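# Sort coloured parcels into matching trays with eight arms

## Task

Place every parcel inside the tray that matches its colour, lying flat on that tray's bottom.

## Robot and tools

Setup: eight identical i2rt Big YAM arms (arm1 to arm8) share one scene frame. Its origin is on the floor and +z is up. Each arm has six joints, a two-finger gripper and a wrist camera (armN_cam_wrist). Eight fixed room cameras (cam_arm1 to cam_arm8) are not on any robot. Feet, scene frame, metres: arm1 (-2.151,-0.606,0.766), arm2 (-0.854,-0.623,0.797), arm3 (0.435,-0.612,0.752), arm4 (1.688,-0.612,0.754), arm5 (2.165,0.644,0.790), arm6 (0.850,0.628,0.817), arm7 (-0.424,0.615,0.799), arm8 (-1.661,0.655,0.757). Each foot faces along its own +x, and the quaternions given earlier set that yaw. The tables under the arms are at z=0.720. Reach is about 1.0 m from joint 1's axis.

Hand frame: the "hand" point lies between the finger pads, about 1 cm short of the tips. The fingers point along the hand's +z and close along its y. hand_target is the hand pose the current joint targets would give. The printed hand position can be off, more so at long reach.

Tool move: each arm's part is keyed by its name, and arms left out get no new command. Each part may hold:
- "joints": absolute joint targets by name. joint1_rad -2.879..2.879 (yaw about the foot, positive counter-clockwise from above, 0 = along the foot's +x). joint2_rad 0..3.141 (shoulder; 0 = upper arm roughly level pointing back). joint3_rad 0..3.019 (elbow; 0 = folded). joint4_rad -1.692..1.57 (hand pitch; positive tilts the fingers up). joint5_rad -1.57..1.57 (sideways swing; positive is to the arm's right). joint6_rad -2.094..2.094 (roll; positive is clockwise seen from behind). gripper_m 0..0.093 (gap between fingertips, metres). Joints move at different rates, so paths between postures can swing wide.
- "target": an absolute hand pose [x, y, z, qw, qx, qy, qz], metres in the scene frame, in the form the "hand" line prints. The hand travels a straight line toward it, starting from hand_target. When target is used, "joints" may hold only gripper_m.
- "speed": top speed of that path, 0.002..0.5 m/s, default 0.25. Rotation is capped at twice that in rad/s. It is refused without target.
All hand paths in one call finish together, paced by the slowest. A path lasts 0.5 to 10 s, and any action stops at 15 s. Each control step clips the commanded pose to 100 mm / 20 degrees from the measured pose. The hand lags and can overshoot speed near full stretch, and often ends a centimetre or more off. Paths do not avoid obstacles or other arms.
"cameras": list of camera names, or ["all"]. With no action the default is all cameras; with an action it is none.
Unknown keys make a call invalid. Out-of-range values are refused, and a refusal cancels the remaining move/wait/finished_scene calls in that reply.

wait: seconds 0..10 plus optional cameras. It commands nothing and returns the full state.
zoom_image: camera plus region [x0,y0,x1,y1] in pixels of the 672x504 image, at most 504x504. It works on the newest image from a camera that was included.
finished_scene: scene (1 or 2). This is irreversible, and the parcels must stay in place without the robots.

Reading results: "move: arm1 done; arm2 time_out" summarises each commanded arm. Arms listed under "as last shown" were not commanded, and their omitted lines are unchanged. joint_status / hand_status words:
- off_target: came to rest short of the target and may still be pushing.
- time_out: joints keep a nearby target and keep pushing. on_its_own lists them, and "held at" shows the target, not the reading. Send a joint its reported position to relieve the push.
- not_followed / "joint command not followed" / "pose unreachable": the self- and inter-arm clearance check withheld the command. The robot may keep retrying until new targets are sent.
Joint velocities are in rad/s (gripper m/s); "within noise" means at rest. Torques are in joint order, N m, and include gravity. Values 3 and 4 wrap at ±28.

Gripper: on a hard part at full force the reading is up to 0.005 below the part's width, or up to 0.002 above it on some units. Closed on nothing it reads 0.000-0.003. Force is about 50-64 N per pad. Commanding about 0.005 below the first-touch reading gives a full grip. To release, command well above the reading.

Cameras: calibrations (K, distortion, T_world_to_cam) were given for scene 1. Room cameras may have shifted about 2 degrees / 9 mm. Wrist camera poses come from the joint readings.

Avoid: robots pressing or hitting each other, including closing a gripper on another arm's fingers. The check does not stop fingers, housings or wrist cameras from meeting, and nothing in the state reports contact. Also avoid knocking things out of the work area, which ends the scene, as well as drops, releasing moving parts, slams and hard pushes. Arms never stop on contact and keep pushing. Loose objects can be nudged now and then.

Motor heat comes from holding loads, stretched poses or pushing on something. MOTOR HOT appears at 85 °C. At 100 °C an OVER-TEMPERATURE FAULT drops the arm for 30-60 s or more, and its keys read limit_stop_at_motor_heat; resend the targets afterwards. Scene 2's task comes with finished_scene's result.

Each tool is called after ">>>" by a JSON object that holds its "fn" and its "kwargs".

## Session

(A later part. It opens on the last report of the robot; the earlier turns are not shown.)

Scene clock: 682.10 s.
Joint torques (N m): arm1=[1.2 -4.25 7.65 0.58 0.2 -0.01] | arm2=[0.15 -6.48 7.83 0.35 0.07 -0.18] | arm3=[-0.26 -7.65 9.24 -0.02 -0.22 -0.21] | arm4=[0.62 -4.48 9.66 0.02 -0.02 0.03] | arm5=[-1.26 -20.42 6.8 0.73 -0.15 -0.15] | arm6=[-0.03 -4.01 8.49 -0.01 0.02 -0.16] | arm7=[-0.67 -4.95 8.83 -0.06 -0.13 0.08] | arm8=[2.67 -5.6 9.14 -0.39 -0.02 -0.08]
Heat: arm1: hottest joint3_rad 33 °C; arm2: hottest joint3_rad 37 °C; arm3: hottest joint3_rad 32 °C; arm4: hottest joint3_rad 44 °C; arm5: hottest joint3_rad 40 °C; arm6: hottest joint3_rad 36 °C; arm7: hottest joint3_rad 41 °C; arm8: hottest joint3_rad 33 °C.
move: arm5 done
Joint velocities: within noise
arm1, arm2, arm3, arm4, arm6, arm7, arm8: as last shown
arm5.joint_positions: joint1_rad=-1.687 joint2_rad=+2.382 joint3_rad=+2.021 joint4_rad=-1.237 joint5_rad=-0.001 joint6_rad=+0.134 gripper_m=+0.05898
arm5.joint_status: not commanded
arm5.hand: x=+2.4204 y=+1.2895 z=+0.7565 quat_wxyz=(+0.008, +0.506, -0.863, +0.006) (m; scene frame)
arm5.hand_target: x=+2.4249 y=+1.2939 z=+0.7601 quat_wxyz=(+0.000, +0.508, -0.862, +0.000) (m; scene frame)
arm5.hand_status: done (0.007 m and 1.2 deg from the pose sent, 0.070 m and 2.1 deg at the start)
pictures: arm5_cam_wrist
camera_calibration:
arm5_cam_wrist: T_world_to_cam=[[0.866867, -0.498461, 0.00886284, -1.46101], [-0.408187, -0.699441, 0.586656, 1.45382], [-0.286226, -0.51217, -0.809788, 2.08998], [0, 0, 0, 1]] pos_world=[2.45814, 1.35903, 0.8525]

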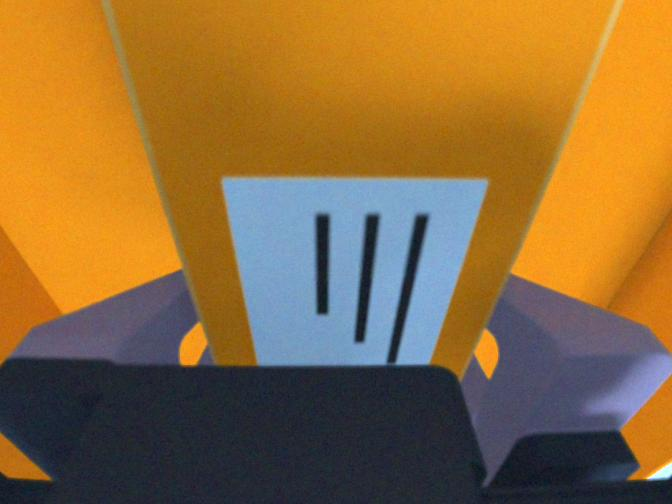

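Inside the tray at floor.

>>> {"fn": "move", "kwargs": {"arm5": {"joints":{"gripper_m":0.093}}}}

>>> {"fn": "move", "kwargs": {"arm5": {"target":[2.425,1.294,0.91,0,-0.5075,0.8616,0],"speed":0.15}, "cameras": ["arm5_cam_wrist"]}}

>>> {"fn": "move", "kwargs": {"arm5": {"joints":{"joint2_rad":1.0,"joint3_rad":0.95,"joint4_rad":-1.52}}, "cameras": ["cam_arm5"]}}

>>> {"fn": "zoom_image", "kwargs": {"camera": "cam_arm5", "region": [380, 20, 540, 160]}}

Scene clock: 689.60 s.
Joint torques (N m): arm1=[0.97 -3.72 7.75 0.51 0.19 0.01] | arm2=[0.21 -6.48 7.83 0.36 0.07 -0.19] | arm3=[-0.15 -7.65 9.25 -0.05 -0.23 -0.22] | arm4=[0.62 -4.48 9.66 0.02 -0.02 0.03] | arm5=[-0.91 -21.25 6.74 0.66 -0.13 -0.12] | arm6=[-0.09 -3.96 8.49 -0.02 0.02 -0.16] | arm7=[-0.5 -5.25 8.8 -0.1 -0.12 0.08] | arm8=[2.37 -5.42 9.05 -0.36 -0.04 -0.08]
Heat: arm1: hottest joint3_rad 33 °C; arm2: hottest joint3_rad 37 °C; arm3: hottest joint3_rad 32 °C; arm4: hottest joint3_rad 44 °C; arm5: hottest joint3_rad 39 °C; arm6: hottest joint3_rad 35 °C; arm7: hottest joint3_rad 41 °C; arm8: hottest joint3_rad 33 °C.
move: arm5 done
Joint velocities: within noise
arm1, arm3, arm6: as last shown
arm2.joint_positions: joint1_rad=-1.321 joint2_rad=+1.008 joint3_rad=+0.955 joint4_rad=-1.515 joint5_rad=-0.001 joint6_rad=-0.138 gripper_m=+0.09292
arm2.joint_status: not commanded
arm2.hand: x=-0.7503 y=-0.3856 z=+1.0184 quat_wxyz=(-0.001, +0.604, -0.797, -0.002) (m; scene frame)
arm2.hand_target: x=-0.7511 y=-0.3888 z=+1.0185 quat_wxyz=(-0.001, +0.609, -0.793, +0.000) (m; scene frame)
arm2.hand_status: not commanded
arm4.joint_positions: joint1_rad=+1.887 joint2_rad=+1.011 joint3_rad=+0.958 joint4_rad=-1.514 joint5_rad=+0.011 joint6_rad=-0.294 gripper_m=+0.09290
arm4.joint_status: not commanded
arm4.hand: x=+1.4423 y=-0.5297 z=+0.9770 quat_wxyz=(-0.001, +1.000, -0.004, -0.006) (m; scene frame)
arm4.hand_target: x=+1.4461 y=-0.5321 z=+0.9767 quat_wxyz=(-0.001, +1.000, +0.000, -0.004) (m; scene frame)
arm4.hand_status: not commanded
arm5.joint_positions: joint1_rad=-1.687 joint2_rad=+2.382 joint3_rad=+2.021 joint4_rad=-1.237 joint5_rad=-0.001 joint6_rad=+0.134 gripper_m=+0.09279
arm5.joint_status: all done
arm5.hand: x=+2.4204 y=+1.2895 z=+0.7565 quat_wxyz=(+0.008, +0.506, -0.863, +0.006) (m; scene frame)
arm5.hand_target: x=+2.4249 y=+1.2939 z=+0.7601 quat_wxyz=(+0.000, +0.508, -0.862, +0.000) (m; scene frame)
arm5.hand_status: not commanded
arm7.joint_positions: joint1_rad=+2.182 joint2_rad=+1.008 joint3_rad=+0.964 joint4_rad=-1.514 joint5_rad=+0.003 joint6_rad=+0.147 gripper_m=+0.09294
arm7.joint_status: not commanded
arm7.hand: x=-0.4153 y=+0.8762 z=+1.0244 quat_wxyz=(-0.006, +0.643, -0.766, -0.005) (m; scene frame)
arm7.hand_target: x=-0.4148 y=+0.8701 z=+1.0207 quat_wxyz=(-0.001, +0.643, -0.766, -0.001) (m; scene frame)
arm7.hand_status: not commanded
arm8.joint_positions: joint1_rad=+0.422 joint2_rad=+1.014 joint3_rad=+0.956 joint4_rad=-1.516 joint5_rad=-0.001 joint6_rad=+0.002 gripper_m=+0.09292
arm8.joint_status: not commanded
arm8.hand: x=-1.7088 y=+0.4000 z=+0.9774 quat_wxyz=(+0.000, -0.770, -0.638, -0.001) (m; scene frame)
arm8.hand_target: x=-1.7066 y=+0.4035 z=+0.9786 quat_wxyz=(+0.000, -0.766, -0.643, +0.001) (m; scene frame)
arm8.hand_status: not commanded
camera_calibration:
arm1_cam_wrist: T_world_to_cam=[[-0.769481, 0.638588, -0.0102186, -1.18685], [0.521673, 0.637671, 0.566775, 1.15457], [0.368452, 0.430792, -0.823809, 2.13696], [0, 0, 0, 1]] pos_world=[-2.30293, -0.898911, 1.09394]
arm2_cam_wrist: T_world_to_cam=[[0.961407, -0.274919, 0.010786, 0.603094], [-0.229867, -0.781079, 0.580583, -1.06054], [-0.151189, -0.560655, -0.81413, 0.620061], [0, 0, 0, 1]] pos_world=[-0.729855, -0.314919, 1.11403]
arm3_cam_wrist: T_world_to_cam=[[0.958869, -0.283556, 0.0128779, -0.600916], [-0.237015, -0.774874, 0.585999, -0.725091], [-0.156185, -0.564949, -0.810209, 0.782918], [0, 0, 0, 1]] pos_world=[0.526622, -0.289939, 1.06697]
arm4_cam_wrist: T_world_to_cam=[[-0.00602974, 0.999897, 0.0130201, 0.523041], [0.820356, -0.0024992, 0.571847, -1.73846], [0.571821, 0.0141292, -0.820257, 0.108984], [0, 0, 0, 1]] pos_world=[1.36699, -0.528872, 1.07672]
arm5_cam_wrist: T_world_to_cam=[[0.866867, -0.498461, 0.00886284, -1.46101], [-0.408187, -0.699441, 0.586656, 1.45382], [-0.286226, -0.51217, -0.809788, 2.08998], [0, 0, 0, 1]] pos_world=[2.45814, 1.35903, 0.8525]
arm6_cam_wrist: T_world_to_cam=[[-0.00710028, -0.999969, 0.00330604, 0.537012], [-0.813279, 0.00769828, 0.581823, 0.286822], [-0.58183, 0.00144237, -0.813309, 1.59967], [0, 0, 0, 1]] pos_world=[1.16781, 0.53248, 1.13237]
arm7_cam_wrist: T_world_to_cam=[[0.987176, -0.15906, 0.0135347, 0.532367], [-0.139528, -0.818535, 0.557255, 0.0947907], [-0.0775583, -0.551997, -0.830231, 1.42322], [0, 0, 0, 1]] pos_world=[-0.401932, 0.947882, 1.12158]
arm8_cam_wrist: T_world_to_cam=[[-0.98165, 0.190333, -0.0117177, -1.74115], [0.146404, 0.791607, 0.593232, -0.642003], [0.122187, 0.58063, -0.804946, 0.883892], [0, 0, 0, 1]] pos_world=[-1.72321, 0.326398, 1.07194]

Scene clock: 691.40 s.
Joint torques (N m): arm1=[0.91 -3.96 7.72 0.47 0.22 0.01] | arm2=[0.21 -6.48 7.83 0.35 0.07 -0.19] | arm3=[-0.21 -7.65 9.24 -0.09 -0.22 -0.22] | arm4=[0.62 -4.48 9.66 0.02 -0.02 0.03] | arm5=[-1.32 -21.13 9.96 -0.08 -0.15 -0.14] | arm6=[0.03 -4.07 8.49 -0.01 0.02 -0.16] | arm7=[-0.56 -5.13 8.79 -0.05 -0.14 0.07] | arm8=[2.49 -5.42 9.11 -0.38 -0.03 -0.07]
Heat: arm1: hottest joint3_rad 33 °C; arm2: hottest joint3_rad 37 °C; arm3: hottest joint3_rad 32 °C; arm4: hottest joint3_rad 44 °C; arm5: hottest joint3_rad 39 °C; arm6: hottest joint3_rad 35 °C; arm7: hottest joint3_rad 41 °C; arm8: hottest joint3_rad 33 °C.
move: arm5 off_target
Joint velocities: within noise
arm1, arm2, arm3, arm4, arm6, arm7, arm8: as last shown
arm5.joint_positions: joint1_rad=-1.687 joint2_rad=+2.289 joint3_rad=+2.192 joint4_rad=-1.531 joint5_rad=-0.001 joint6_rad=+0.134 gripper_m=+0.09289
arm5.joint_status: not commanded
arm5.hand: x=+2.4178 y=+1.2833 z=+0.8836 quat_wxyz=(+0.020, +0.505, -0.863, +0.016) (m; scene frame)
arm5.hand_target: x=+2.4245 y=+1.2929 z=+0.9102 quat_wxyz=(+0.000, +0.508, -0.862, +0.000) (m; scene frame)
arm5.hand_status: off_target (0.029 m and 2.9 deg from the pose sent, 0.154 m and 1.2 deg at the start)
pictures: arm5_cam_wrist
camera_calibration:
arm5_cam_wrist: T_world_to_cam=[[0.866967, -0.498187, 0.0133462, -1.46752], [-0.401418, -0.682193, 0.611128, 1.3136], [-0.295351, -0.535185, -0.791419, 2.22431], [0, 0, 0, 1]] pos_world=[2.45655, 1.35544, 0.977169]

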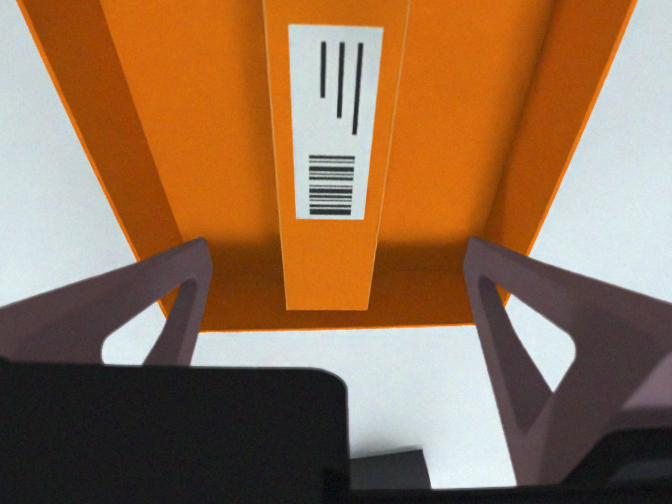

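Scene clock: 693.33 s.
Joint torques (N m): arm1=[1.38 -3.9 7.76 0.57 0.18 0.02] | arm2=[0.15 -6.48 7.83 0.35 0.07 -0.19] | arm3=[-0.21 -7.65 9.25 -0.06 -0.22 -0.21] | arm4=[0.62 -4.48 9.66 0.02 -0.02 0.03] | arm5=[-1.32 -3.37 6.97 0.47 -0.13 -0.13] | arm6=[-0.03 -4.01 8.47 0.01 0.02 -0.16] | arm7=[-0.62 -5.36 8.77 -0.06 -0.13 0.06] | arm8=[2.67 -5.48 9.06 -0.38 -0.04 -0.06]
Heat: arm1: hottest joint3_rad 33 °C; arm2: hottest joint3_rad 37 °C; arm3: hottest joint3_rad 32 °C; arm4: hottest joint3_rad 44 °C; arm5: hottest joint3_rad 39 °C; arm6: hottest joint3_rad 35 °C; arm7: hottest joint3_rad 41 °C; arm8: hottest joint3_rad 33 °C.
move: arm5 done
Joint velocities: within noise
arm1, arm2, arm3, arm4, arm6, arm7, arm8: as last shown
arm5.joint_positions: joint1_rad=-1.687 joint2_rad=+1.011 joint3_rad=+0.945 joint4_rad=-1.525 joint5_rad=-0.001 joint6_rad=+0.134 gripper_m=+0.09289
arm5.joint_status: all done
arm5.hand: x=+2.2578 y=+0.8791 z=+1.0086 quat_wxyz=(+0.005, +0.506, -0.863, +0.004) (m; scene frame)
arm5.hand_target: x=+2.2593 y=+0.8803 z=+1.0131 quat_wxyz=(-0.003, +0.508, -0.862, -0.002) (m; scene frame)
arm5.hand_status: not commanded
pictures: cam_arm5

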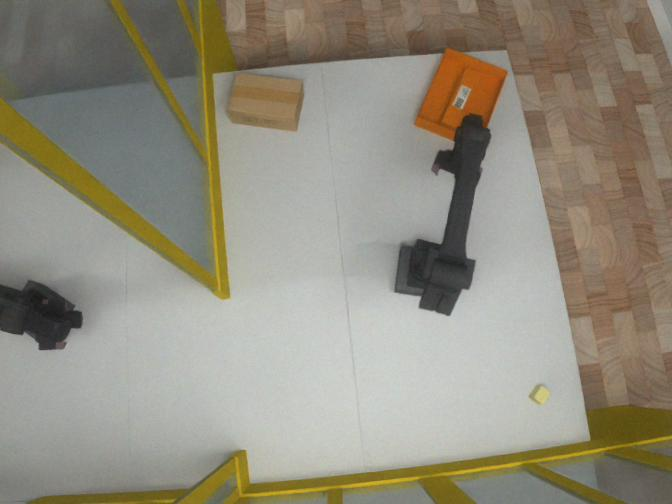

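Scaled by 3.150.

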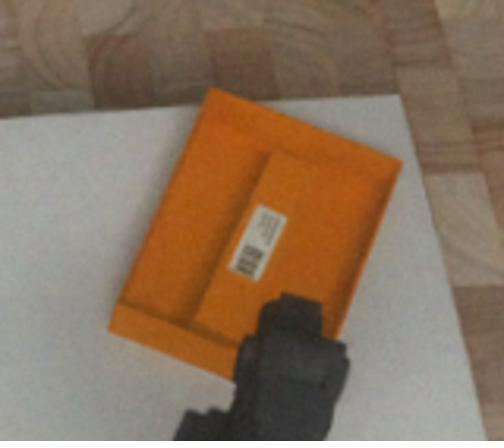

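>>> {"fn": "finished_scene", "kwargs": {"scene": 1}}

The scene is finished: the task was done.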